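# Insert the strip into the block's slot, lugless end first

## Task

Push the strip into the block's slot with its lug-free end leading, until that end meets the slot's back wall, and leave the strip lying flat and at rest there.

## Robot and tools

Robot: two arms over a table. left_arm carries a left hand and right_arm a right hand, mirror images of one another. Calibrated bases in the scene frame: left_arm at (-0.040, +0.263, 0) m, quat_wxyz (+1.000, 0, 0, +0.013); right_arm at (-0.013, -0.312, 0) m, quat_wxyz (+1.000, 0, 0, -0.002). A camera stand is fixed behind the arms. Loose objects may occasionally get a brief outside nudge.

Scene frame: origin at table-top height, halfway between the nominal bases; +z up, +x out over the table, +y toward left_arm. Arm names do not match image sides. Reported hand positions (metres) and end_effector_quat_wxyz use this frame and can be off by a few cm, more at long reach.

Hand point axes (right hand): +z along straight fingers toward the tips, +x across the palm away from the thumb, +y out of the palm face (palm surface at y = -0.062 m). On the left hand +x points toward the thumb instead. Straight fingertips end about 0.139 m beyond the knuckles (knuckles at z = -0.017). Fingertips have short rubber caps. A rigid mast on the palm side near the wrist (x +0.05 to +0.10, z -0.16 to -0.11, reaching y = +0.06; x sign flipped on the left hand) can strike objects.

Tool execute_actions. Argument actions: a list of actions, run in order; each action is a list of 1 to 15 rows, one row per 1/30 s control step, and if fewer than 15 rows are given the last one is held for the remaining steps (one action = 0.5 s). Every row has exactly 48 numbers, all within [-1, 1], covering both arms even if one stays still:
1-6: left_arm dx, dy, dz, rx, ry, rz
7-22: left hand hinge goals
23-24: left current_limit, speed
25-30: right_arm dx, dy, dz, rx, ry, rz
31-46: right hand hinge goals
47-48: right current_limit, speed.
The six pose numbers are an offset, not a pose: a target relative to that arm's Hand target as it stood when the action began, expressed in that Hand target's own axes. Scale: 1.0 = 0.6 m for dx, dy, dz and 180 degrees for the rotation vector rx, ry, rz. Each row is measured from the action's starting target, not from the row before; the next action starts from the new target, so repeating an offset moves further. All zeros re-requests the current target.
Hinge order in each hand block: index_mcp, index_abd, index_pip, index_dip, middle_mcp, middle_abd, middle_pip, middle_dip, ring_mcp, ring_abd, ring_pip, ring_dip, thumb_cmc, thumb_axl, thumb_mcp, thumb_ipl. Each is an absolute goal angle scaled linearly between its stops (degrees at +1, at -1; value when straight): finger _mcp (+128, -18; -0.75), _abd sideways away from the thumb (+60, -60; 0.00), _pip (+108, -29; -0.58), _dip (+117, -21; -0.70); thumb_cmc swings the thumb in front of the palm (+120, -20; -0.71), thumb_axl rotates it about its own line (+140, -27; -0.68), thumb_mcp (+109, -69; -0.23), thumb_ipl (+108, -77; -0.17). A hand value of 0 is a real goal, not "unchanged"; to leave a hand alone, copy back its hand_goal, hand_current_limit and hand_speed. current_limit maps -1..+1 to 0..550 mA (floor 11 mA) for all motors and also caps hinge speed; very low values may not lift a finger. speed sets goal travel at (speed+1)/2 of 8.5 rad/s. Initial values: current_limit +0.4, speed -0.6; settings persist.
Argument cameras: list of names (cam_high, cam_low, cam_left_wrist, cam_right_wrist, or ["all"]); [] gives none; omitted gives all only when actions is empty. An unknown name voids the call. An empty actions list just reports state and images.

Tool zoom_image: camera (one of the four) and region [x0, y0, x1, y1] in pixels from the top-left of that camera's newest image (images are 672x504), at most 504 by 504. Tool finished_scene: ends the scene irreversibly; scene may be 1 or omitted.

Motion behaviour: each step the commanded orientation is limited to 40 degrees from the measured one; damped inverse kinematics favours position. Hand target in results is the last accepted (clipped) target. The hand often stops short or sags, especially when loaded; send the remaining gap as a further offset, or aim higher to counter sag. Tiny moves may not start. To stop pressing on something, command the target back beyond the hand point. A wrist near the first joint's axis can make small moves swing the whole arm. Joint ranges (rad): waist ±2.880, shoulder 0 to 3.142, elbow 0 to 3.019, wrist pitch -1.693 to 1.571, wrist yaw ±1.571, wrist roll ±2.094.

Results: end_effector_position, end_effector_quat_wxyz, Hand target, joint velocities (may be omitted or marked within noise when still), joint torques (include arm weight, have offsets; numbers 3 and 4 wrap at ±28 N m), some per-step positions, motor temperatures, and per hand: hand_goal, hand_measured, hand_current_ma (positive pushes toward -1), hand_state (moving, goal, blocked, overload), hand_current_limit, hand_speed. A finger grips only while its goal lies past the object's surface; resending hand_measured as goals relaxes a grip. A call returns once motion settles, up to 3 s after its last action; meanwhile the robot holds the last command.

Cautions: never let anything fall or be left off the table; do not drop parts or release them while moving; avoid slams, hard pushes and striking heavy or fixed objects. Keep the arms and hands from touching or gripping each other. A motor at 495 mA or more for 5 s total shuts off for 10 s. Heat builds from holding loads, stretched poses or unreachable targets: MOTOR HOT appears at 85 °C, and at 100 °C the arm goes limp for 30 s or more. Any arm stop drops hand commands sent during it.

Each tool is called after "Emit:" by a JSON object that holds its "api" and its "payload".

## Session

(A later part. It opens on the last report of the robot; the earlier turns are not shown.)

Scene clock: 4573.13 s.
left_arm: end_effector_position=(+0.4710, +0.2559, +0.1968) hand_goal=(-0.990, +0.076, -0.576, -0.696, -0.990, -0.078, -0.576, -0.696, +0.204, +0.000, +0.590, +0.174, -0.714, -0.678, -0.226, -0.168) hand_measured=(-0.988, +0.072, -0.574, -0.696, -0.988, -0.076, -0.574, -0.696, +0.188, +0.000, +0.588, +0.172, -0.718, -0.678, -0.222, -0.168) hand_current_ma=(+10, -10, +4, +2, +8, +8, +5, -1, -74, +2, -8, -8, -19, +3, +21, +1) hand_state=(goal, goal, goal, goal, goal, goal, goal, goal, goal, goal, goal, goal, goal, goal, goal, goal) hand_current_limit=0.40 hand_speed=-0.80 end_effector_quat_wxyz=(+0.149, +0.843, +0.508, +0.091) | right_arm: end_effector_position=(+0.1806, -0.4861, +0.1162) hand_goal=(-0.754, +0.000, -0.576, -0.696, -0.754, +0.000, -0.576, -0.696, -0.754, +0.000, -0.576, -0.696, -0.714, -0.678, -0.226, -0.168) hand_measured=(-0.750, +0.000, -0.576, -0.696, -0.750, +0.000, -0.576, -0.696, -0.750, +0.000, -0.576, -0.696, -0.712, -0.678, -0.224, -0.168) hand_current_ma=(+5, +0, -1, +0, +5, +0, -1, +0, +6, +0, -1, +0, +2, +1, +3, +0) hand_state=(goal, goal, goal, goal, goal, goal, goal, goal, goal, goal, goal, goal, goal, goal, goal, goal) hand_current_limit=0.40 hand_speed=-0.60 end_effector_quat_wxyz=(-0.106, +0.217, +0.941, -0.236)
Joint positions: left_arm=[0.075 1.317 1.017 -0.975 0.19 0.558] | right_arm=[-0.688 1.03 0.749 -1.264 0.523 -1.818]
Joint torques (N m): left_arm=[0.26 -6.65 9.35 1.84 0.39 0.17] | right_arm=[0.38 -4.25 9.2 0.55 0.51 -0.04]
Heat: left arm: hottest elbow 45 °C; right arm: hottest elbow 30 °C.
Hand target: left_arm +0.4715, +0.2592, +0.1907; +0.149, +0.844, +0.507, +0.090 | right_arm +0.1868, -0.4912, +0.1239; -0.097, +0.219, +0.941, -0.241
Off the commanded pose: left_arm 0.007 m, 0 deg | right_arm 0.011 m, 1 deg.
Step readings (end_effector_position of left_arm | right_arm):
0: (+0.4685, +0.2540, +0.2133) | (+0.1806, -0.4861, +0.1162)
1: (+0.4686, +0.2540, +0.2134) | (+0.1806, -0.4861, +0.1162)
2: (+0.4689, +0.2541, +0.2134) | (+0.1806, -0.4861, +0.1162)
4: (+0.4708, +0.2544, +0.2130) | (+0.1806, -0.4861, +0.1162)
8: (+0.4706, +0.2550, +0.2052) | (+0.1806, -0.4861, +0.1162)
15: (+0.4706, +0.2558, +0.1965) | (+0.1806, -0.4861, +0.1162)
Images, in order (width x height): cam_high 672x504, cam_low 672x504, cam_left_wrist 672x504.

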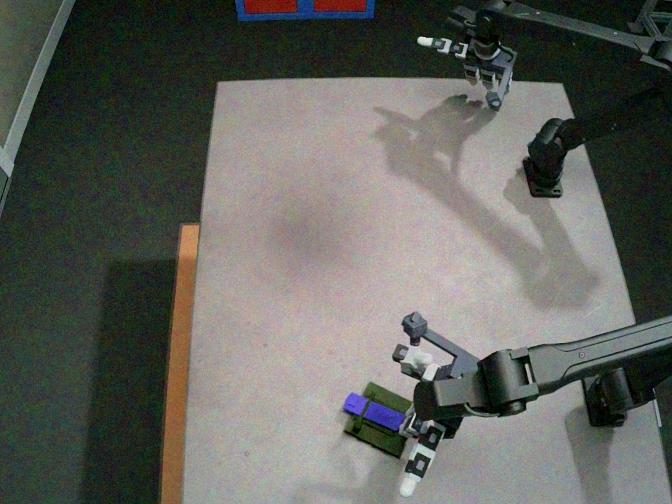

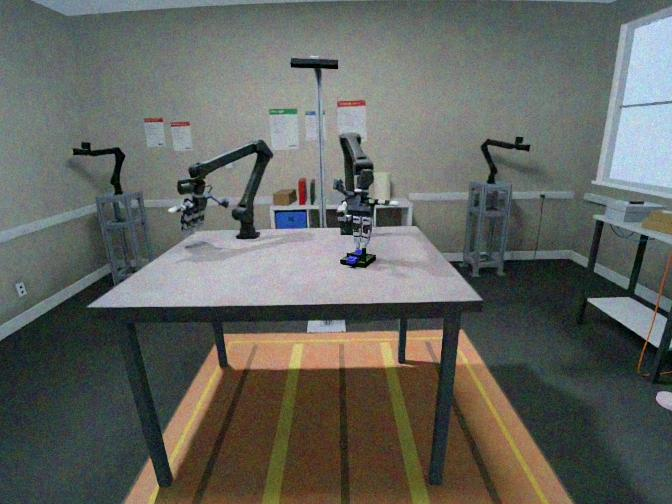

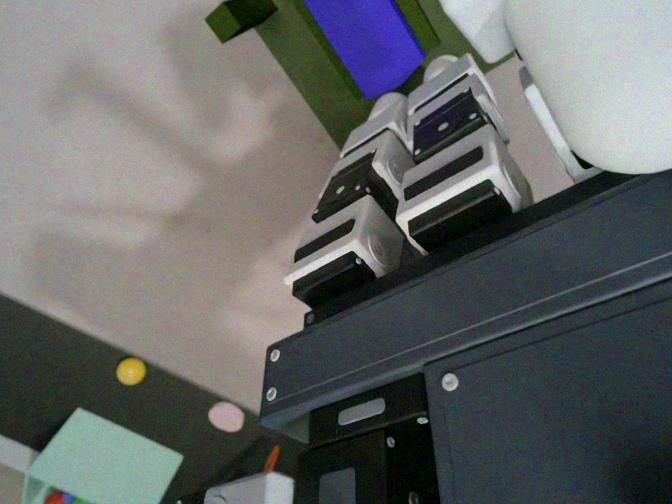

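Emit:
{"api": "execute_actions", "payload": {"actions": [[[0,-0.0045,0.0123,0,0,0,-0.99,0.077,-0.576,-0.696,-0.99,-0.077,-0.576,-0.696,0.205,0,0.59,0.174,-0.714,-0.678,-0.226,-0.168,0.4,-0.8,0,0,0,0,0,0,-0.754,0,-0.576,-0.696,-0.754,0,-0.576,-0.696,-0.754,0,-0.576,-0.696,-0.714,-0.678,-0.226,-0.168,0.4,-0.6],[0,-0.009,0.0246,0,0,0,-0.99,0.077,-0.576,-0.696,-0.99,-0.077,-0.576,-0.696,0.205,0,0.59,0.174,-0.714,-0.678,-0.226,-0.168,0.4,-0.8,0,0,0,0,0,0,-0.754,0,-0.576,-0.696,-0.754,0,-0.576,-0.696,-0.754,0,-0.576,-0.696,-0.714,-0.678,-0.226,-0.168,0.4,-0.6]]], "cameras": ["cam_left_wrist","cam_low"]}}

Emit:
{"api": "zoom_image", "payload": {"camera": "cam_left_wrist", "region": [290, 0, 450, 120]}}

Emit:
{"api": "zoom_image", "payload": {"camera": "cam_low", "region": [338, 236, 380, 270]}}

Scene clock: 4593.17 s.
left_arm: end_effector_position=(+0.4714, +0.2558, +0.1816) hand_goal=(-0.990, +0.076, -0.576, -0.696, -0.990, -0.078, -0.576, -0.696, +0.204, +0.000, +0.590, +0.174, -0.714, -0.678, -0.226, -0.168) hand_measured=(-0.990, +0.074, -0.576, -0.696, -0.988, -0.076, -0.574, -0.696, +0.188, +0.000, +0.588, +0.172, -0.718, -0.678, -0.222, -0.168) hand_current_ma=(+0, -9, +2, +2, +8, +8, +5, -1, -74, +2, -8, -8, -19, +3, +21, +1) hand_state=(goal, goal, goal, goal, goal, goal, goal, goal, goal, goal, goal, goal, goal, goal, goal, goal) hand_current_limit=0.40 hand_speed=-0.80 end_effector_quat_wxyz=(+0.149, +0.844, +0.508, +0.091) | right_arm: end_effector_position=(+0.1806, -0.4861, +0.1162) hand_goal=(-0.754, +0.000, -0.576, -0.696, -0.754, +0.000, -0.576, -0.696, -0.754, +0.000, -0.576, -0.696, -0.714, -0.678, -0.226, -0.168) hand_measured=(-0.750, +0.000, -0.576, -0.696, -0.750, +0.000, -0.576, -0.696, -0.750, +0.000, -0.576, -0.696, -0.712, -0.678, -0.224, -0.168) hand_current_ma=(+5, +0, -1, +0, +5, +0, -1, +0, +6, +0, -1, +0, +2, +1, +3, +0) hand_state=(goal, goal, goal, goal, goal, goal, goal, goal, goal, goal, goal, goal, goal, goal, goal, goal) hand_current_limit=0.40 hand_speed=-0.60 end_effector_quat_wxyz=(-0.106, +0.217, +0.941, -0.236)
Joint positions: left_arm=[0.075 1.331 0.988 -0.931 0.19 0.559] | right_arm=[-0.688 1.03 0.749 -1.264 0.523 -1.818]
Joint torques (N m): left_arm=[0.21 -6.48 9.14 1.85 0.38 0.17] | right_arm=[0.32 -4.37 9.2 0.55 0.51 -0.04]
Motor temperatures (°C): left_arm=[24 29 43 22 22 22] | right_arm=[22 19 30 19 21 20]
Heat: left arm: hottest elbow 43 °C; right arm: hottest elbow 30 °C.
Hand target: left_arm +0.4717, +0.2591, +0.1753; +0.149, +0.844, +0.507, +0.090 | right_arm +0.1868, -0.4912, +0.1239; -0.097, +0.219, +0.941, -0.241
Off the commanded pose: left_arm 0.008 m, 0 deg | right_arm 0.011 m, 1 deg.
Step readings (end_effector_position of left_arm | right_arm):
0: (+0.4710, +0.2558, +0.1968) | (+0.1806, -0.4861, +0.1162)
1: (+0.4710, +0.2558, +0.1968) | (+0.1806, -0.4861, +0.1162)
2: (+0.4713, +0.2558, +0.1969) | (+0.1806, -0.4861, +0.1162)
4: (+0.4723, +0.2559, +0.1961) | (+0.1806, -0.4861, +0.1162)
8: (+0.4714, +0.2558, +0.1889) | (+0.1806, -0.4861, +0.1162)
15: (+0.4710, +0.2558, +0.1814) | (+0.1806, -0.4861, +0.1162)
Images, in order (width x height): cam_low 672x504, cam_left_wrist 672x504.

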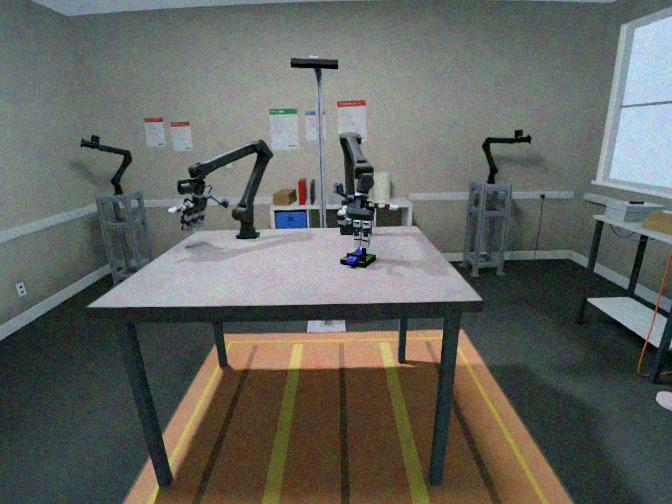

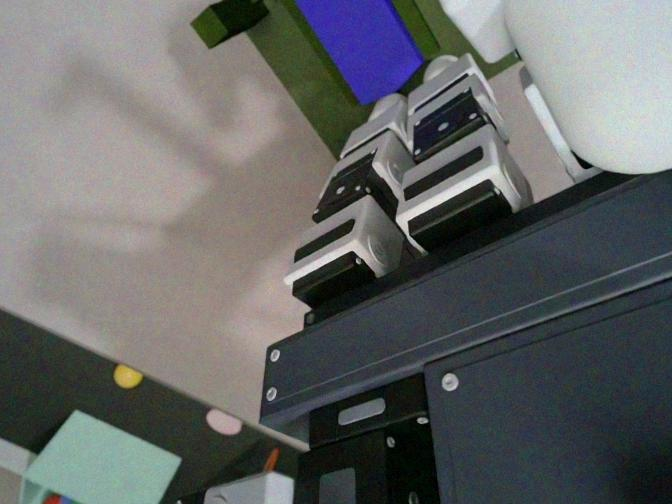

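Scaled by 3.150.

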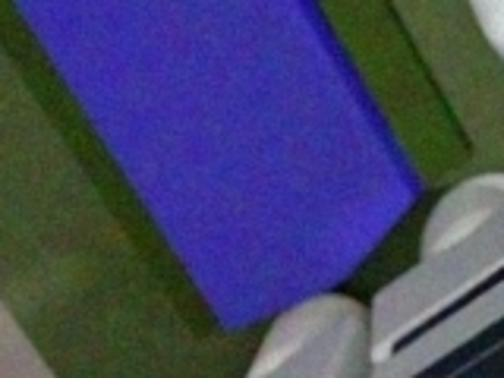

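Scaled by 12.000.

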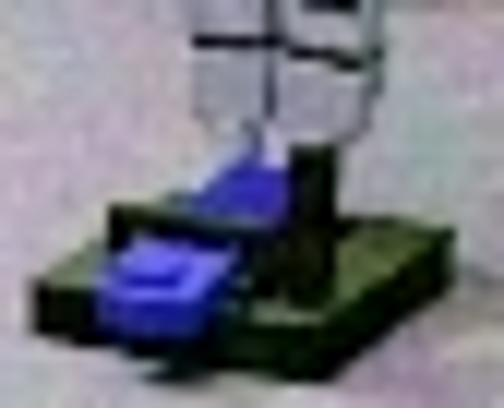

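Emit:
{"api": "execute_actions", "payload": {"actions": [[[0,-0.006,0.0088,0,0,0,-0.99,0.077,-0.576,-0.696,-0.99,-0.077,-0.576,-0.696,0.205,0,0.59,0.174,-0.714,-0.678,-0.226,-0.168,0.4,-0.8,0,0,0,0,0,0,-0.754,0,-0.576,-0.696,-0.754,0,-0.576,-0.696,-0.754,0,-0.576,-0.696,-0.714,-0.678,-0.226,-0.168,0.4,-0.6]],[[0,0,0,0,0,0,-0.96,0.077,-0.576,-0.696,-0.96,-0.077,-0.576,-0.696,0.205,0,0.59,0.174,-0.714,-0.678,-0.226,-0.168,0.4,-0.9,0,0,0,0,0,0,-0.754,0,-0.576,-0.696,-0.754,0,-0.576,-0.696,-0.754,0,-0.576,-0.696,-0.714,-0.678,-0.226,-0.168,0.4,-0.6]]], "cameras": ["cam_high","cam_left_wrist","cam_low"]}}

Emit:
{"api": "zoom_image", "payload": {"camera": "cam_left_wrist", "region": [290, 0, 450, 120]}}

Emit:
{"api": "zoom_image", "payload": {"camera": "cam_low", "region": [338, 236, 380, 270]}}

Scene clock: 4611.50 s.
left_arm: end_effector_position=(+0.4705, +0.2567, +0.1774) hand_goal=(-0.960, +0.076, -0.576, -0.696, -0.960, -0.078, -0.576, -0.696, +0.204, +0.000, +0.590, +0.174, -0.714, -0.678, -0.226, -0.168) hand_measured=(-0.968, +0.074, -0.576, -0.696, -0.970, -0.076, -0.576, -0.696, +0.188, +0.000, +0.588, +0.172, -0.718, -0.678, -0.222, -0.168) hand_current_ma=(-32, -8, +1, +2, -46, +8, -1, -2, -74, +2, -8, -8, -19, +3, +21, +1) hand_state=(goal, goal, goal, goal, goal, goal, goal, goal, goal, goal, goal, goal, goal, goal, goal, goal) hand_current_limit=0.40 hand_speed=-0.90 end_effector_quat_wxyz=(+0.150, +0.843, +0.508, +0.093) | right_arm: end_effector_position=(+0.1806, -0.4861, +0.1162) hand_goal=(-0.754, +0.000, -0.576, -0.696, -0.754, +0.000, -0.576, -0.696, -0.754, +0.000, -0.576, -0.696, -0.714, -0.678, -0.226, -0.168) hand_measured=(-0.750, +0.000, -0.576, -0.696, -0.750, +0.000, -0.576, -0.696, -0.750, +0.000, -0.576, -0.696, -0.712, -0.678, -0.224, -0.168) hand_current_ma=(+5, +0, -1, +0, +5, +0, -1, +0, +6, +0, -1, +0, +2, +1, +3, +0) hand_state=(goal, goal, goal, goal, goal, goal, goal, goal, goal, goal, goal, goal, goal, goal, goal, goal) hand_current_limit=0.40 hand_speed=-0.60 end_effector_quat_wxyz=(-0.106, +0.217, +0.941, -0.236)
Joint positions: left_arm=[0.077 1.331 0.975 -0.914 0.19 0.561] | right_arm=[-0.688 1.03 0.749 -1.264 0.523 -1.818]
Joint torques (N m): left_arm=[0.15 -6.48 9.01 1.91 0.39 0.17] | right_arm=[0.38 -4.42 9.2 0.55 0.51 -0.04]
Heat: left arm: hottest elbow 43 °C; right arm: hottest elbow 30 °C.
Hand target: left_arm +0.4702, +0.2599, +0.1690; +0.149, +0.844, +0.507, +0.090 | right_arm +0.1868, -0.4912, +0.1239; -0.097, +0.219, +0.941, -0.241
Off the commanded pose: left_arm 0.009 m, 0 deg | right_arm 0.011 m, 1 deg.
Step readings (end_effector_position of left_arm | right_arm):
0: (+0.4714, +0.2558, +0.1816) | (+0.1806, -0.4861, +0.1162)
1: (+0.4714, +0.2558, +0.1816) | (+0.1806, -0.4861, +0.1162)
2: (+0.4715, +0.2560, +0.1815) | (+0.1806, -0.4861, +0.1162)
4: (+0.4718, +0.2564, +0.1810) | (+0.1806, -0.4861, +0.1162)
8: (+0.4707, +0.2565, +0.1784) | (+0.1806, -0.4861, +0.1162)
15: (+0.4705, +0.2565, +0.1774) | (+0.1806, -0.4861, +0.1162)
16: (+0.4705, +0.2565, +0.1774) | (+0.1806, -0.4861, +0.1162)
17: (+0.4705, +0.2565, +0.1774) | (+0.1806, -0.4861, +0.1162)
19: (+0.4705, +0.2567, +0.1774) | (+0.1806, -0.4861, +0.1162)
23: (+0.4705, +0.2567, +0.1774) | (+0.1806, -0.4861, +0.1162)
30: (+0.4705, +0.2567, +0.1774) | (+0.1806, -0.4861, +0.1162)
Images, in order (width x height): cam_high 672x504, cam_low 672x504, cam_left_wrist 672x504.

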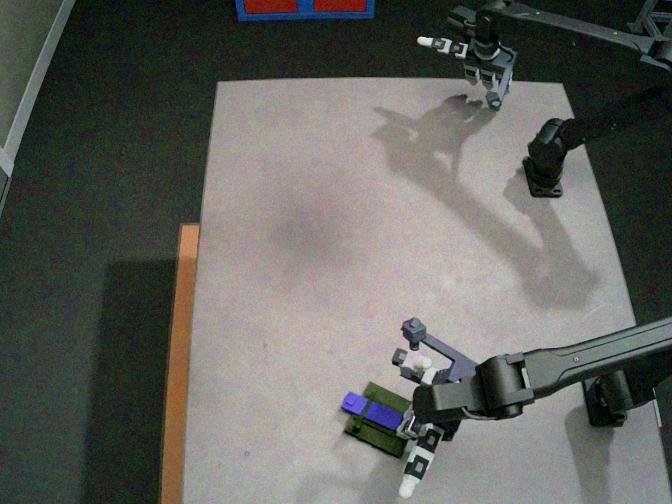

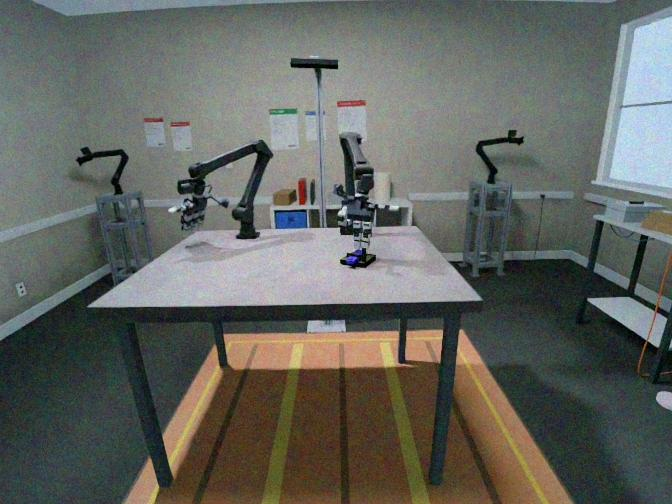

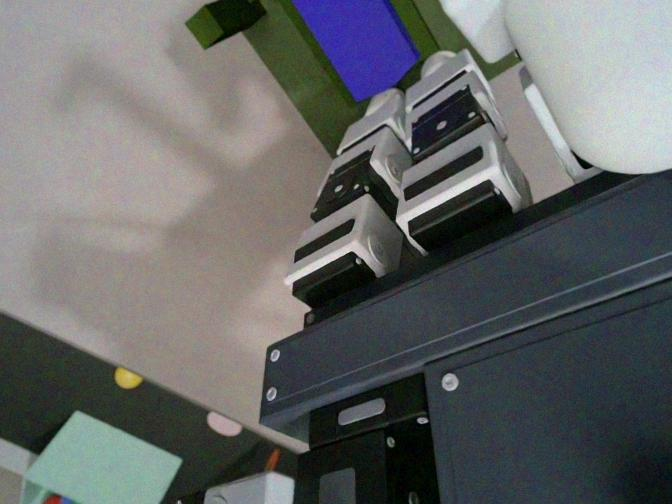

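Scaled by 3.150.

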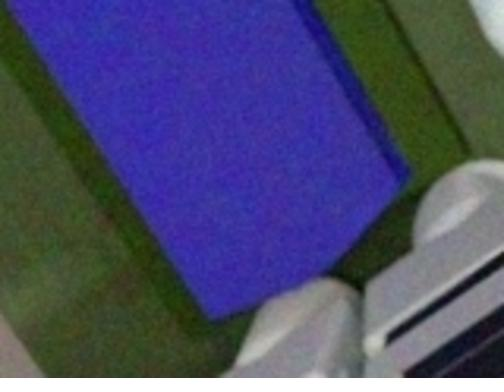

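Scaled by 12.000.

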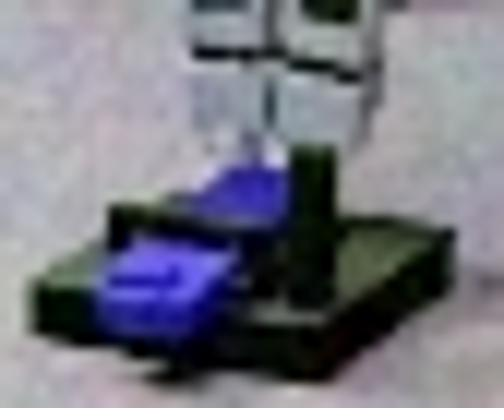

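Emit:
{"api": "execute_actions", "payload": {"actions": [[[0,0,0,0,0,0,-0.935,0.077,-0.576,-0.696,-0.935,-0.077,-0.576,-0.696,0.205,0,0.59,0.174,-0.714,-0.678,-0.226,-0.168,0.4,-0.9,0,0,0,0,0,0,-0.754,0,-0.576,-0.696,-0.754,0,-0.576,-0.696,-0.754,0,-0.576,-0.696,-0.714,-0.678,-0.226,-0.168,0.4,-0.6]]], "cameras": ["cam_left_wrist","cam_low"]}}

Emit:
{"api": "zoom_image", "payload": {"camera": "cam_left_wrist", "region": [290, 0, 450, 120]}}

Emit:
{"api": "zoom_image", "payload": {"camera": "cam_low", "region": [338, 236, 380, 270]}}

Scene clock: 4624.10 s.
left_arm: end_effector_position=(+0.4705, +0.2570, +0.1774) hand_goal=(-0.936, +0.076, -0.576, -0.696, -0.936, -0.078, -0.576, -0.696, +0.204, +0.000, +0.590, +0.174, -0.714, -0.678, -0.226, -0.168) hand_measured=(-0.960, +0.076, -0.578, -0.696, -0.964, -0.076, -0.582, -0.698, +0.188, +0.000, +0.588, +0.172, -0.718, -0.678, -0.222, -0.168) hand_current_ma=(-110, +2, -10, -1, -126, +9, -19, -5, -74, +2, -8, -8, -19, +3, +21, +1) hand_state=(blocked, goal, goal, goal, blocked, goal, goal, goal, goal, goal, goal, goal, goal, goal, goal, goal) hand_current_limit=0.40 hand_speed=-0.90 end_effector_quat_wxyz=(+0.150, +0.843, +0.508, +0.093) | right_arm: end_effector_position=(+0.1806, -0.4861, +0.1162) hand_goal=(-0.754, +0.000, -0.576, -0.696, -0.754, +0.000, -0.576, -0.696, -0.754, +0.000, -0.576, -0.696, -0.714, -0.678, -0.226, -0.168) hand_measured=(-0.750, +0.000, -0.576, -0.696, -0.750, +0.000, -0.576, -0.696, -0.750, +0.000, -0.576, -0.696, -0.712, -0.678, -0.224, -0.168) hand_current_ma=(+5, +0, -1, +0, +5, +0, -1, +0, +6, +0, -1, +0, +2, +1, +3, +0) hand_state=(goal, goal, goal, goal, goal, goal, goal, goal, goal, goal, goal, goal, goal, goal, goal, goal) hand_current_limit=0.40 hand_speed=-0.60 end_effector_quat_wxyz=(-0.106, +0.217, +0.941, -0.236)
Joint positions: left_arm=[0.078 1.331 0.975 -0.914 0.19 0.561] | right_arm=[-0.688 1.03 0.749 -1.264 0.523 -1.818]
Joint torques (N m): left_arm=[0.32 -6.3 8.91 1.92 0.39 0.18] | right_arm=[0.38 -4.48 9.21 0.54 0.51 -0.05]
Heat: left arm: hottest elbow 43 °C; right arm: hottest elbow 30 °C.
Hand target: left_arm +0.4702, +0.2600, +0.1690; +0.149, +0.844, +0.507, +0.090 | right_arm +0.1868, -0.4912, +0.1239; -0.097, +0.219, +0.941, -0.241
Off the commanded pose: left_arm 0.009 m, 0 deg | right_arm 0.011 m, 1 deg.
Step readings (end_effector_position of left_arm | right_arm):
0: (+0.4705, +0.2567, +0.1774) | (+0.1806, -0.4861, +0.1162)
1: (+0.4705, +0.2567, +0.1774) | (+0.1806, -0.4861, +0.1162)
2: (+0.4705, +0.2567, +0.1774) | (+0.1806, -0.4861, +0.1162)
4: (+0.4705, +0.2568, +0.1774) | (+0.1806, -0.4861, +0.1162)
8: (+0.4705, +0.2570, +0.1774) | (+0.1806, -0.4861, +0.1162)
15: (+0.4705, +0.2570, +0.1774) | (+0.1806, -0.4861, +0.1162)
Images, in order (width x height): cam_low 672x504, cam_left_wrist 672x504.

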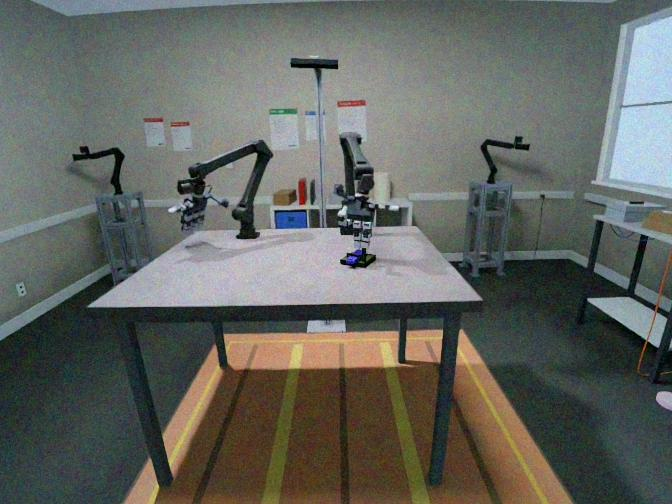

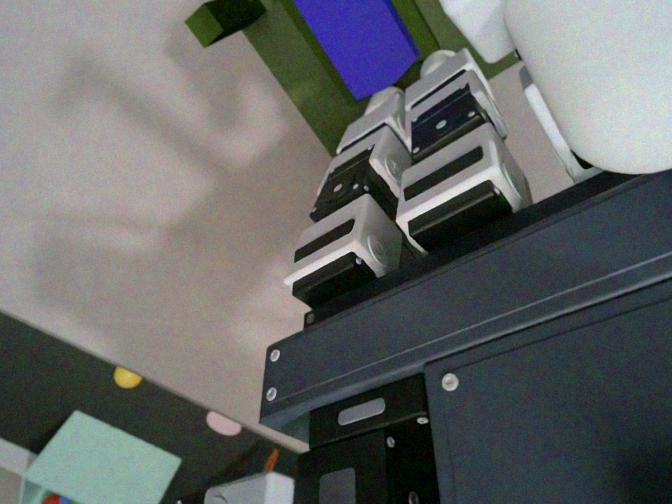

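Scaled by 3.150.

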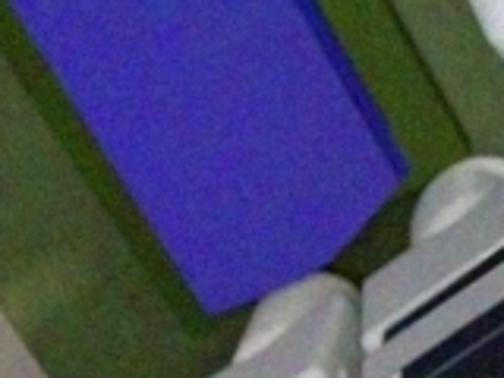

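Scaled by 12.000.

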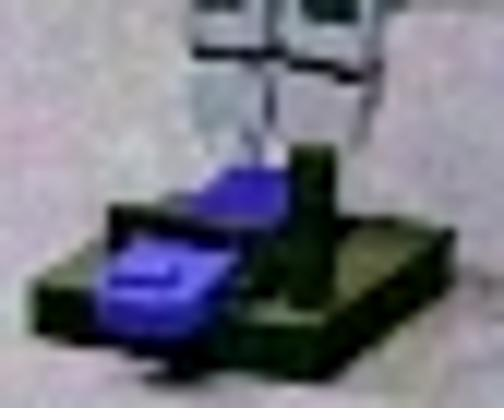

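Emit:
{"api": "execute_actions", "payload": {"actions": [[[0,0,0,0,0,0,-0.91,0.077,-0.576,-0.696,-0.91,-0.077,-0.576,-0.696,0.205,0,0.59,0.174,-0.714,-0.678,-0.226,-0.168,0.4,-0.9,0,0,0,0,0,0,-0.754,0,-0.576,-0.696,-0.754,0,-0.576,-0.696,-0.754,0,-0.576,-0.696,-0.714,-0.678,-0.226,-0.168,0.4,-0.6]]], "cameras": ["cam_left_wrist","cam_low"]}}

Emit:
{"api": "zoom_image", "payload": {"camera": "cam_left_wrist", "region": [290, 0, 450, 120]}}

Emit:
{"api": "zoom_image", "payload": {"camera": "cam_low", "region": [338, 236, 380, 270]}}

Scene clock: 4645.87 s.
left_arm: end_effector_position=(+0.4699, +0.2578, +0.1764) hand_goal=(-0.910, +0.076, -0.576, -0.696, -0.910, -0.078, -0.576, -0.696, +0.204, +0.000, +0.590, +0.174, -0.714, -0.678, -0.226, -0.168) hand_measured=(-0.950, +0.080, -0.582, -0.698, -0.954, -0.074, -0.586, -0.700, +0.188, +0.000, +0.588, +0.172, -0.718, -0.678, -0.222, -0.168) hand_current_ma=(-190, +12, -25, -8, -205, +15, -39, -15, -74, +2, -8, -8, -19, +3, +21, +1) hand_state=(blocked, goal, goal, goal, blocked, goal, goal, goal, goal, goal, goal, goal, goal, goal, goal, goal) hand_current_limit=0.40 hand_speed=-0.90 end_effector_quat_wxyz=(+0.149, +0.843, +0.509, +0.092) | right_arm: end_effector_position=(+0.1806, -0.4861, +0.1162) hand_goal=(-0.754, +0.000, -0.576, -0.696, -0.754, +0.000, -0.576, -0.696, -0.754, +0.000, -0.576, -0.696, -0.714, -0.678, -0.226, -0.168) hand_measured=(-0.750, +0.000, -0.576, -0.696, -0.750, +0.000, -0.576, -0.696, -0.750, +0.000, -0.576, -0.696, -0.712, -0.678, -0.224, -0.168) hand_current_ma=(+5, +0, -1, +0, +5, +0, -1, +0, +6, +0, -1, +0, +2, +1, +3, +0) hand_state=(goal, goal, goal, goal, goal, goal, goal, goal, goal, goal, goal, goal, goal, goal, goal, goal) hand_current_limit=0.40 hand_speed=-0.60 end_effector_quat_wxyz=(-0.106, +0.217, +0.941, -0.236)
Joint positions: left_arm=[0.08 1.331 0.973 -0.914 0.19 0.561] | right_arm=[-0.688 1.03 0.749 -1.264 0.523 -1.818]
Joint torques (N m): left_arm=[-0.03 -6.42 9.1 1.91 0.39 0.17] | right_arm=[0.32 -4.37 9.18 0.55 0.51 -0.04]
Heat: left arm: hottest elbow 43 °C; right arm: hottest elbow 30 °C.
Hand target: left_arm +0.4701, +0.2599, +0.1689; +0.149, +0.844, +0.507, +0.090 | right_arm +0.1868, -0.4912, +0.1239; -0.097, +0.219, +0.941, -0.241
Off the commanded pose: left_arm 0.008 m, 0 deg | right_arm 0.011 m, 1 deg.
Step readings (end_effector_position of left_arm | right_arm):
0: (+0.4705, +0.2570, +0.1774) | (+0.1806, -0.4861, +0.1162)
1: (+0.4705, +0.2570, +0.1774) | (+0.1806, -0.4861, +0.1162)
2: (+0.4703, +0.2570, +0.1770) | (+0.1806, -0.4861, +0.1162)
4: (+0.4700, +0.2574, +0.1766) | (+0.1806, -0.4861, +0.1162)
8: (+0.4699, +0.2578, +0.1764) | (+0.1806, -0.4861, +0.1162)
15: (+0.4699, +0.2578, +0.1764) | (+0.1806, -0.4861, +0.1162)
Images, in order (width x height): cam_low 672x504, cam_left_wrist 672x504.

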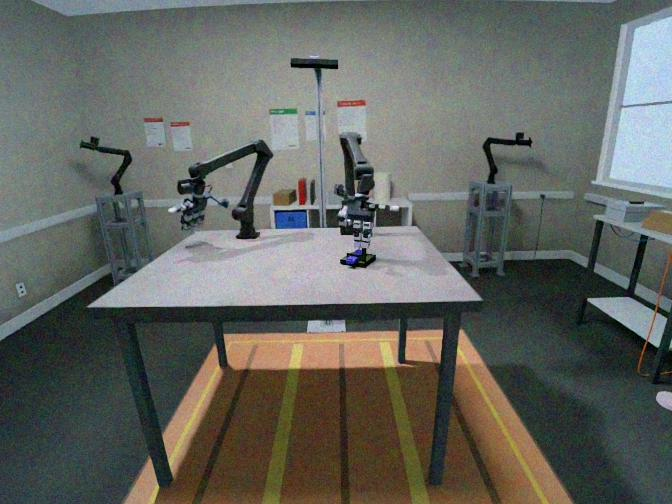

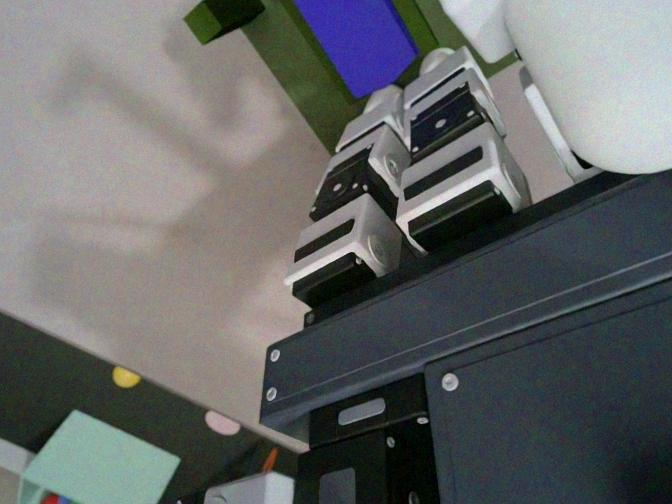

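Scaled by 3.150.

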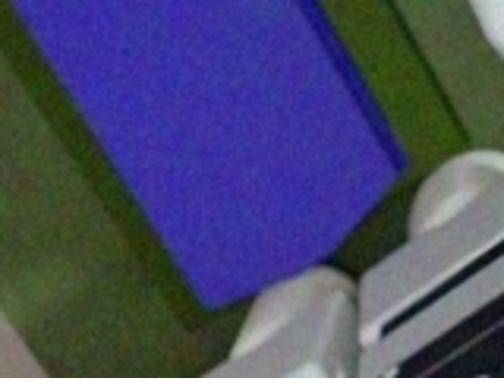

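Scaled by 12.000.

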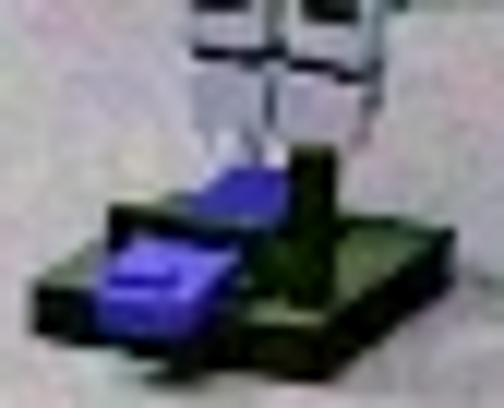

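Emit:
{"api": "execute_actions", "payload": {"actions": [[[0,0,0,0,0,0,-0.95,0.077,-0.576,-0.696,-0.953,-0.077,-0.576,-0.696,0.205,0,0.59,0.174,-0.714,-0.678,-0.226,-0.168,0.4,-0.9,0,0,0,0,0,0,-0.754,0,-0.576,-0.696,-0.754,0,-0.576,-0.696,-0.754,0,-0.576,-0.696,-0.714,-0.678,-0.226,-0.168,0.4,-0.6]],[[0,0.005,-0.0133,0,0,0,-0.95,0.077,-0.576,-0.696,-0.953,-0.077,-0.576,-0.696,0.205,0,0.59,0.174,-0.714,-0.678,-0.226,-0.168,0.4,-0.9,0,0,0,0,0,0,-0.754,0,-0.576,-0.696,-0.754,0,-0.576,-0.696,-0.754,0,-0.576,-0.696,-0.714,-0.678,-0.226,-0.168,0.4,-0.6]]], "cameras": ["cam_left_wrist","cam_low"]}}

Emit:
{"api": "zoom_image", "payload": {"camera": "cam_left_wrist", "region": [290, 0, 450, 120]}}

Scene clock: 4673.93 s.
left_arm: end_effector_position=(+0.4696, +0.2576, +0.1762) hand_goal=(-0.950, +0.076, -0.576, -0.696, -0.954, -0.078, -0.576, -0.696, +0.204, +0.000, +0.590, +0.174, -0.714, -0.678, -0.226, -0.168) hand_measured=(-0.954, +0.078, -0.580, -0.698, -0.958, -0.074, -0.582, -0.700, +0.188, +0.000, +0.588, +0.172, -0.718, -0.678, -0.222, -0.168) hand_current_ma=(-16, +9, -14, -8, -18, +10, -23, -15, -74, +2, -8, -8, -19, +3, +21, +1) hand_state=(goal, goal, goal, goal, goal, goal, goal, goal, goal, goal, goal, goal, goal, goal, goal, goal) hand_current_limit=0.40 hand_speed=-0.90 end_effector_quat_wxyz=(+0.149, +0.843, +0.509, +0.091) | right_arm: end_effector_position=(+0.1806, -0.4861, +0.1162) hand_goal=(-0.754, +0.000, -0.576, -0.696, -0.754, +0.000, -0.576, -0.696, -0.754, +0.000, -0.576, -0.696, -0.714, -0.678, -0.226, -0.168) hand_measured=(-0.750, +0.000, -0.576, -0.696, -0.750, +0.000, -0.576, -0.696, -0.750, +0.000, -0.576, -0.696, -0.712, -0.678, -0.224, -0.168) hand_current_ma=(+5, +0, -1, +0, +5, +0, -1, +0, +6, +0, -1, +0, +2, +1, +3, +0) hand_state=(goal, goal, goal, goal, goal, goal, goal, goal, goal, goal, goal, goal, goal, goal, goal, goal) hand_current_limit=0.40 hand_speed=-0.60 end_effector_quat_wxyz=(-0.106, +0.217, +0.941, -0.236)
Joint positions: left_arm=[0.08 1.331 0.973 -0.915 0.191 0.561] | right_arm=[-0.688 1.03 0.749 -1.264 0.523 -1.818]
Joint torques (N m): left_arm=[0.15 -7.06 10.44 0.94 0.37 0.17] | right_arm=[0.32 -4.31 9.2 0.55 0.51 -0.05]
Heat: left arm: hottest elbow 42 °C; right arm: hottest elbow 30 °C.
Hand target: left_arm +0.4702, +0.2598, +0.1774; +0.149, +0.844, +0.507, +0.090 | right_arm +0.1868, -0.4912, +0.1239; -0.097, +0.219, +0.941, -0.241
Off the commanded pose: left_arm 0.003 m, 0 deg | right_arm 0.011 m, 1 deg.
Step readings (end_effector_position of left_arm | right_arm):
0: (+0.4699, +0.2578, +0.1764) | (+0.1806, -0.4861, +0.1162)
1: (+0.4699, +0.2578, +0.1764) | (+0.1806, -0.4861, +0.1162)
2: (+0.4699, +0.2578, +0.1764) | (+0.1806, -0.4861, +0.1162)
4: (+0.4699, +0.2577, +0.1765) | (+0.1806, -0.4861, +0.1162)
8: (+0.4699, +0.2577, +0.1765) | (+0.1806, -0.4861, +0.1162)
15: (+0.4699, +0.2577, +0.1765) | (+0.1806, -0.4861, +0.1162)
16: (+0.4699, +0.2577, +0.1765) | (+0.1806, -0.4861, +0.1162)
17: (+0.4699, +0.2577, +0.1765) | (+0.1806, -0.4861, +0.1162)
19: (+0.4699, +0.2577, +0.1765) | (+0.1806, -0.4861, +0.1162)
23: (+0.4697, +0.2577, +0.1764) | (+0.1806, -0.4861, +0.1162)
30: (+0.4696, +0.2576, +0.1762) | (+0.1806, -0.4861, +0.1162)
Images, in order (width x height): cam_low 672x504, cam_left_wrist 672x504.

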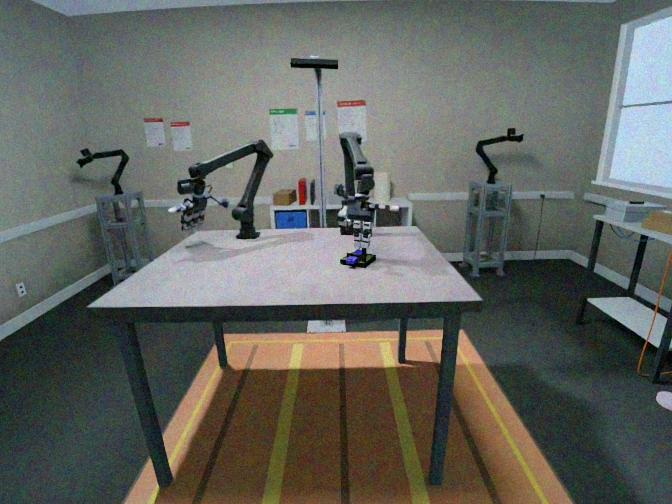

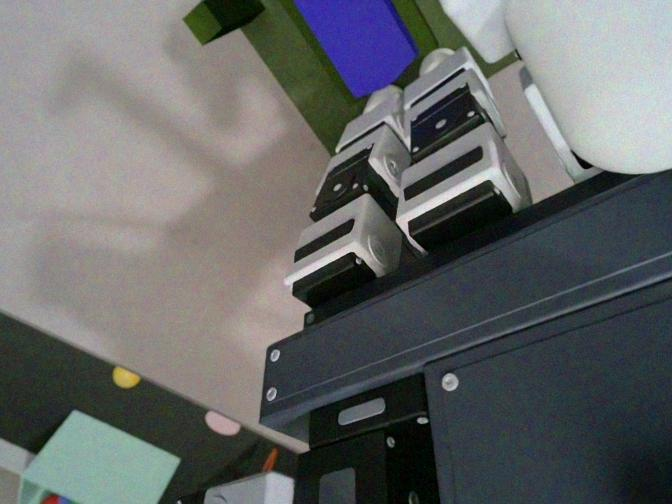

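Scaled by 3.150.

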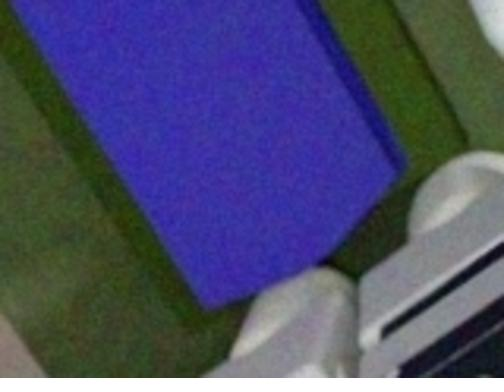

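Emit:
{"api": "execute_actions", "payload": {"actions": [[[0,0.0034,-0.0094,0,0,0,-0.94,0.077,-0.576,-0.696,-0.943,-0.077,-0.576,-0.696,0.205,0,0.59,0.174,-0.714,-0.678,-0.226,-0.168,0.4,-0.9,0,0,0,0,0,0,-0.754,0,-0.576,-0.696,-0.754,0,-0.576,-0.696,-0.754,0,-0.576,-0.696,-0.714,-0.678,-0.226,-0.168,0.4,-0.6]],[[0,0,0,0,0,0,-0.92,0.077,-0.576,-0.696,-0.923,-0.077,-0.576,-0.696,0.205,0,0.59,0.174,-0.714,-0.678,-0.226,-0.168,0.4,-0.9,0,0,0,0,0,0,-0.754,0,-0.576,-0.696,-0.754,0,-0.576,-0.696,-0.754,0,-0.576,-0.696,-0.714,-0.678,-0.226,-0.168,0.4,-0.6]]], "cameras": ["cam_left_wrist","cam_low","cam_high"]}}

Emit:
{"api": "zoom_image", "payload": {"camera": "cam_left_wrist", "region": [290, 0, 450, 120]}}

Emit:
{"api": "zoom_image", "payload": {"camera": "cam_high", "region": [340, 385, 410, 445]}}

Scene clock: 4688.77 s.
left_arm: end_effector_position=(+0.4666, +0.2579, +0.1747) hand_goal=(-0.920, +0.076, -0.576, -0.696, -0.924, -0.078, -0.576, -0.696, +0.204, +0.000, +0.590, +0.174, -0.714, -0.678, -0.226, -0.168) hand_measured=(-0.932, +0.066, -0.578, -0.698, -0.934, -0.076, -0.578, -0.698, +0.188, +0.000, +0.588, +0.172, -0.718, -0.678, -0.222, -0.168) hand_current_ma=(-48, -35, -4, -7, -47, +7, -10, -11, -74, +2, -8, -8, -19, +3, +21, +1) hand_state=(goal, goal, goal, goal, goal, goal, goal, goal, goal, goal, goal, goal, goal, goal, goal, goal) hand_current_limit=0.40 hand_speed=-0.90 end_effector_quat_wxyz=(+0.146, +0.844, +0.509, +0.086) | right_arm: end_effector_position=(+0.1806, -0.4861, +0.1162) hand_goal=(-0.754, +0.000, -0.576, -0.696, -0.754, +0.000, -0.576, -0.696, -0.754, +0.000, -0.576, -0.696, -0.714, -0.678, -0.226, -0.168) hand_measured=(-0.750, +0.000, -0.576, -0.696, -0.750, +0.000, -0.576, -0.696, -0.750, +0.000, -0.576, -0.696, -0.712, -0.678, -0.224, -0.168) hand_current_ma=(+5, +0, -1, +0, +5, +0, -1, +0, +6, +0, -1, +0, +2, +1, +3, +0) hand_state=(goal, goal, goal, goal, goal, goal, goal, goal, goal, goal, goal, goal, goal, goal, goal, goal) hand_current_limit=0.40 hand_speed=-0.60 end_effector_quat_wxyz=(-0.106, +0.217, +0.941, -0.236)
Joint positions: left_arm=[0.081 1.33 0.973 -0.929 0.19 0.564] | right_arm=[-0.688 1.03 0.749 -1.264 0.523 -1.818]
Joint torques (N m): left_arm=[-0.03 -7.36 11.34 0.79 0.41 0.13] | right_arm=[0.38 -4.42 9.21 0.55 0.51 -0.04]
Heat: left arm: hottest elbow 42 °C; right arm: hottest elbow 30 °C.
Hand target: left_arm +0.4702, +0.2598, +0.1833; +0.149, +0.844, +0.507, +0.090 | right_arm +0.1868, -0.4912, +0.1239; -0.097, +0.219, +0.941, -0.241
Off the commanded pose: left_arm 0.009 m, 1 deg | right_arm 0.011 m, 1 deg.
Step readings (end_effector_position of left_arm | right_arm):
0: (+0.4696, +0.2576, +0.1762) | (+0.1806, -0.4861, +0.1162)
1: (+0.4696, +0.2576, +0.1762) | (+0.1806, -0.4861, +0.1162)
2: (+0.4692, +0.2575, +0.1760) | (+0.1806, -0.4861, +0.1162)
4: (+0.4685, +0.2576, +0.1754) | (+0.1806, -0.4861, +0.1162)
8: (+0.4676, +0.2574, +0.1751) | (+0.1806, -0.4861, +0.1162)
15: (+0.4673, +0.2573, +0.1750) | (+0.1806, -0.4861, +0.1162)
16: (+0.4673, +0.2573, +0.1750) | (+0.1806, -0.4861, +0.1162)
17: (+0.4671, +0.2575, +0.1749) | (+0.1806, -0.4861, +0.1162)
19: (+0.4668, +0.2578, +0.1748) | (+0.1806, -0.4861, +0.1162)
23: (+0.4666, +0.2579, +0.1747) | (+0.1806, -0.4861, +0.1162)
30: (+0.4666, +0.2579, +0.1747) | (+0.1806, -0.4861, +0.1162)
Images, in order (width x height): cam_high 672x504, cam_low 672x504, cam_left_wrist 672x504.

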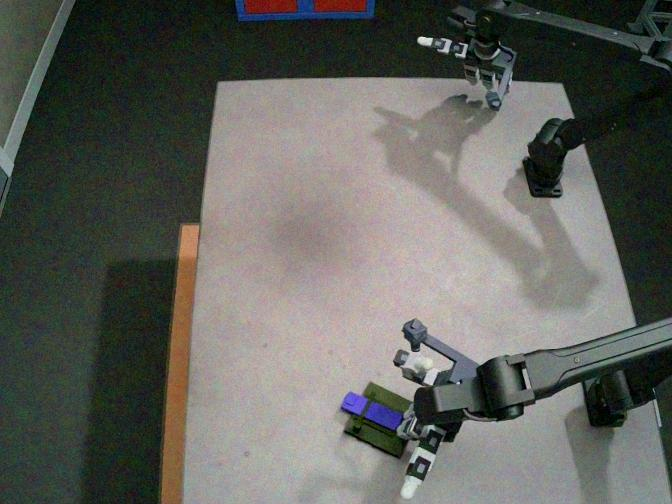

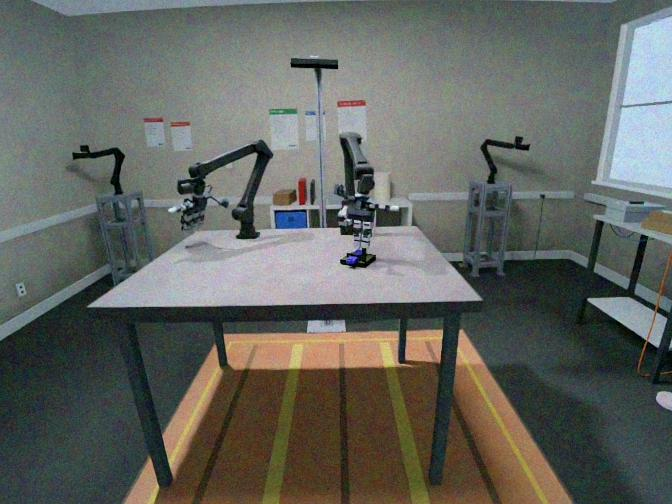

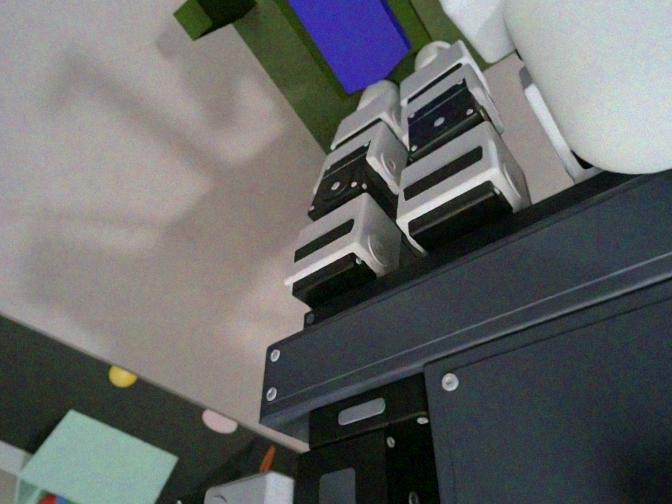

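Scaled by 3.150.

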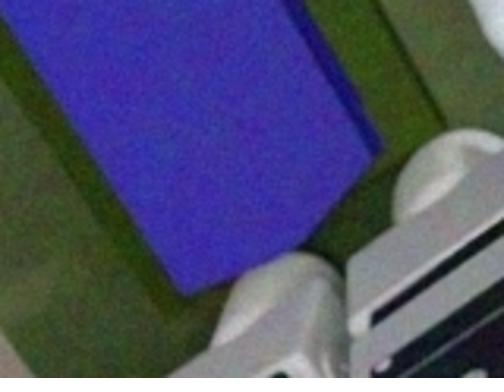

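Scaled by 7.200.

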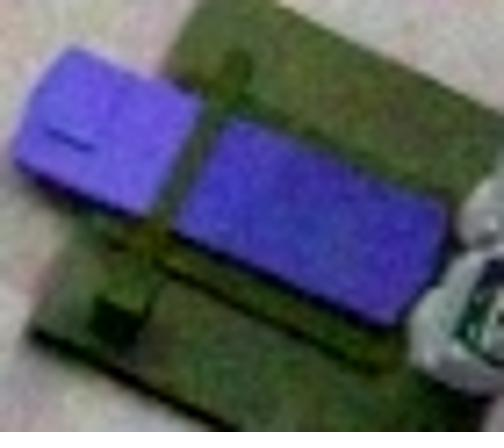

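Emit:
{"api": "execute_actions", "payload": {"actions": [[[0,0,0,0,0,0,-0.905,0.077,-0.576,-0.696,-0.905,-0.077,-0.576,-0.696,0.205,0,0.59,0.174,-0.714,-0.678,-0.226,-0.168,0.4,-0.9,0,0,0,0,0,0,-0.754,0,-0.576,-0.696,-0.754,0,-0.576,-0.696,-0.754,0,-0.576,-0.696,-0.714,-0.678,-0.226,-0.168,0.4,-0.6],[0,0,0,0,0,0,-0.89,0.077,-0.576,-0.696,-0.89,-0.077,-0.576,-0.696,0.205,0,0.59,0.174,-0.714,-0.678,-0.226,-0.168,0.4,-0.9,0,0,0,0,0,0,-0.754,0,-0.576,-0.696,-0.754,0,-0.576,-0.696,-0.754,0,-0.576,-0.696,-0.714,-0.678,-0.226,-0.168,0.4,-0.6]]], "cameras": ["cam_left_wrist","cam_low","cam_high"]}}

Emit:
{"api": "zoom_image", "payload": {"camera": "cam_left_wrist", "region": [290, 0, 450, 120]}}

Emit:
{"api": "zoom_image", "payload": {"camera": "cam_high", "region": [340, 385, 410, 445]}}

Emit:
{"api": "zoom_image", "payload": {"camera": "cam_low", "region": [338, 236, 380, 270]}}

Scene clock: 4714.40 s.
left_arm: end_effector_position=(+0.4657, +0.2589, +0.1743) hand_goal=(-0.890, +0.076, -0.576, -0.696, -0.890, -0.078, -0.576, -0.696, +0.204, +0.000, +0.590, +0.174, -0.714, -0.678, -0.226, -0.168) hand_measured=(-0.916, +0.066, -0.580, -0.698, -0.920, -0.076, -0.582, -0.698, +0.188, +0.000, +0.588, +0.172, -0.718, -0.678, -0.222, -0.168) hand_current_ma=(-123, -35, -15, -7, -136, +7, -23, -11, -74, +2, -8, -8, -19, +3, +21, +1) hand_state=(blocked, goal, goal, goal, blocked, goal, goal, goal, goal, goal, goal, goal, goal, goal, goal, goal) hand_current_limit=0.40 hand_speed=-0.90 end_effector_quat_wxyz=(+0.144, +0.844, +0.510, +0.085) | right_arm: end_effector_position=(+0.1806, -0.4861, +0.1162) hand_goal=(-0.754, +0.000, -0.576, -0.696, -0.754, +0.000, -0.576, -0.696, -0.754, +0.000, -0.576, -0.696, -0.714, -0.678, -0.226, -0.168) hand_measured=(-0.750, +0.000, -0.576, -0.696, -0.750, +0.000, -0.576, -0.696, -0.750, +0.000, -0.576, -0.696, -0.712, -0.678, -0.224, -0.168) hand_current_ma=(+5, +0, -1, +0, +5, +0, -1, +0, +6, +0, -1, +0, +2, +1, +3, +0) hand_state=(goal, goal, goal, goal, goal, goal, goal, goal, goal, goal, goal, goal, goal, goal, goal, goal) hand_current_limit=0.40 hand_speed=-0.60 end_effector_quat_wxyz=(-0.106, +0.217, +0.941, -0.236)
Joint positions: left_arm=[0.083 1.329 0.973 -0.934 0.189 0.564] | right_arm=[-0.688 1.03 0.749 -1.264 0.523 -1.818]
Joint torques (N m): left_arm=[-0.21 -7.36 11.32 0.92 0.47 0.13] | right_arm=[0.32 -4.31 9.18 0.55 0.51 -0.04]
Heat: left arm: hottest elbow 43 °C; right arm: hottest elbow 30 °C.
Hand target: left_arm +0.4702, +0.2599, +0.1834; +0.149, +0.844, +0.507, +0.090 | right_arm +0.1868, -0.4912, +0.1239; -0.097, +0.219, +0.941, -0.241
Off the commanded pose: left_arm 0.010 m, 1 deg | right_arm 0.011 m, 1 deg.
Step readings (end_effector_position of left_arm | right_arm):
0: (+0.4666, +0.2579, +0.1747) | (+0.1806, -0.4861, +0.1162)
1: (+0.4666, +0.2579, +0.1747) | (+0.1806, -0.4861, +0.1162)
2: (+0.4665, +0.2582, +0.1746) | (+0.1806, -0.4861, +0.1162)
4: (+0.4660, +0.2585, +0.1746) | (+0.1806, -0.4861, +0.1162)
8: (+0.4657, +0.2589, +0.1743) | (+0.1806, -0.4861, +0.1162)
15: (+0.4657, +0.2589, +0.1743) | (+0.1806, -0.4861, +0.1162)
Images, in order (width x height): cam_high 672x504, cam_low 672x504, cam_left_wrist 672x504.

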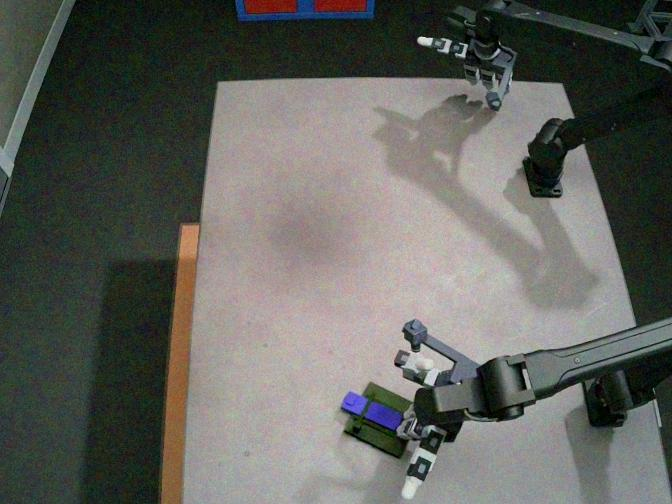

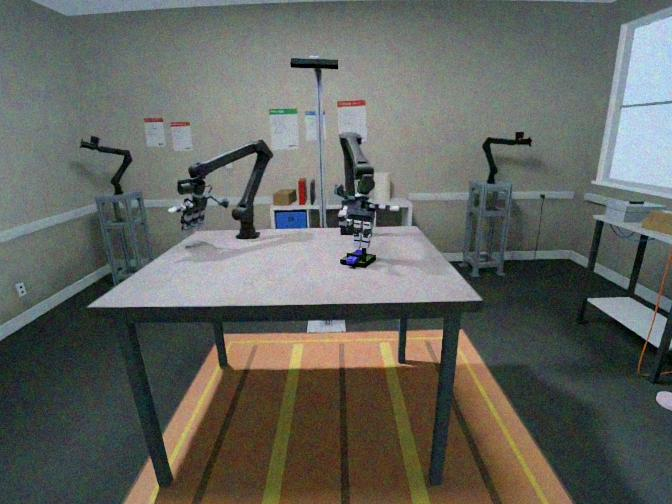

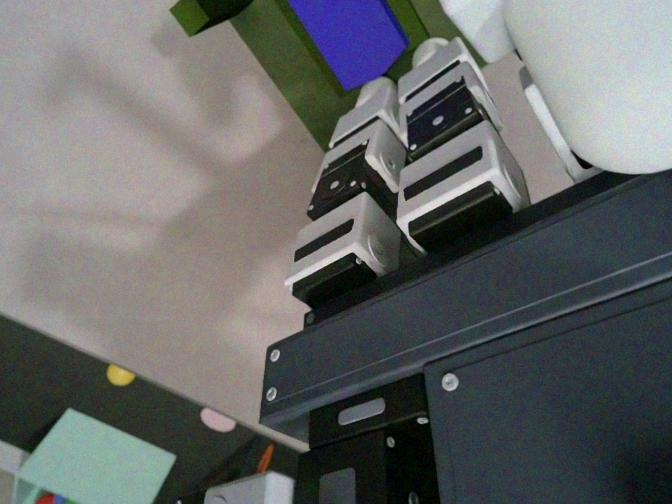

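Scaled by 3.150.

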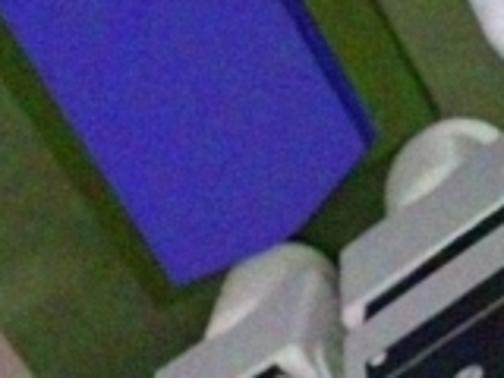

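Scaled by 7.200.

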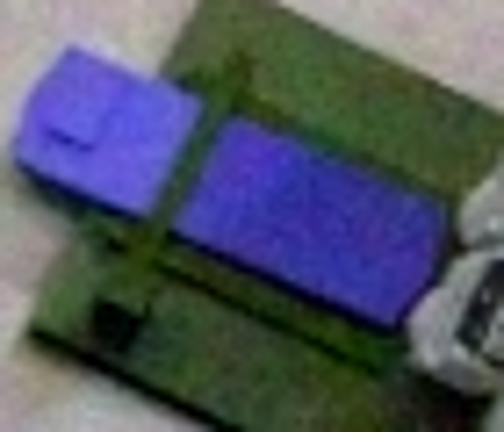

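Scaled by 12.000.

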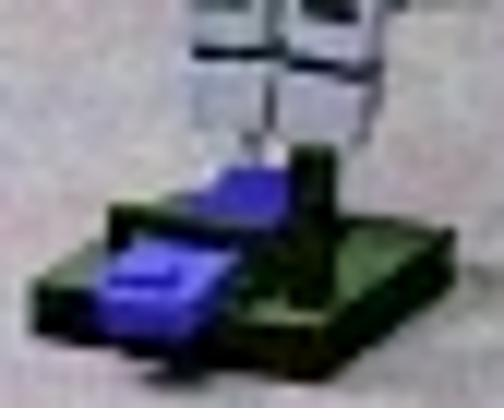

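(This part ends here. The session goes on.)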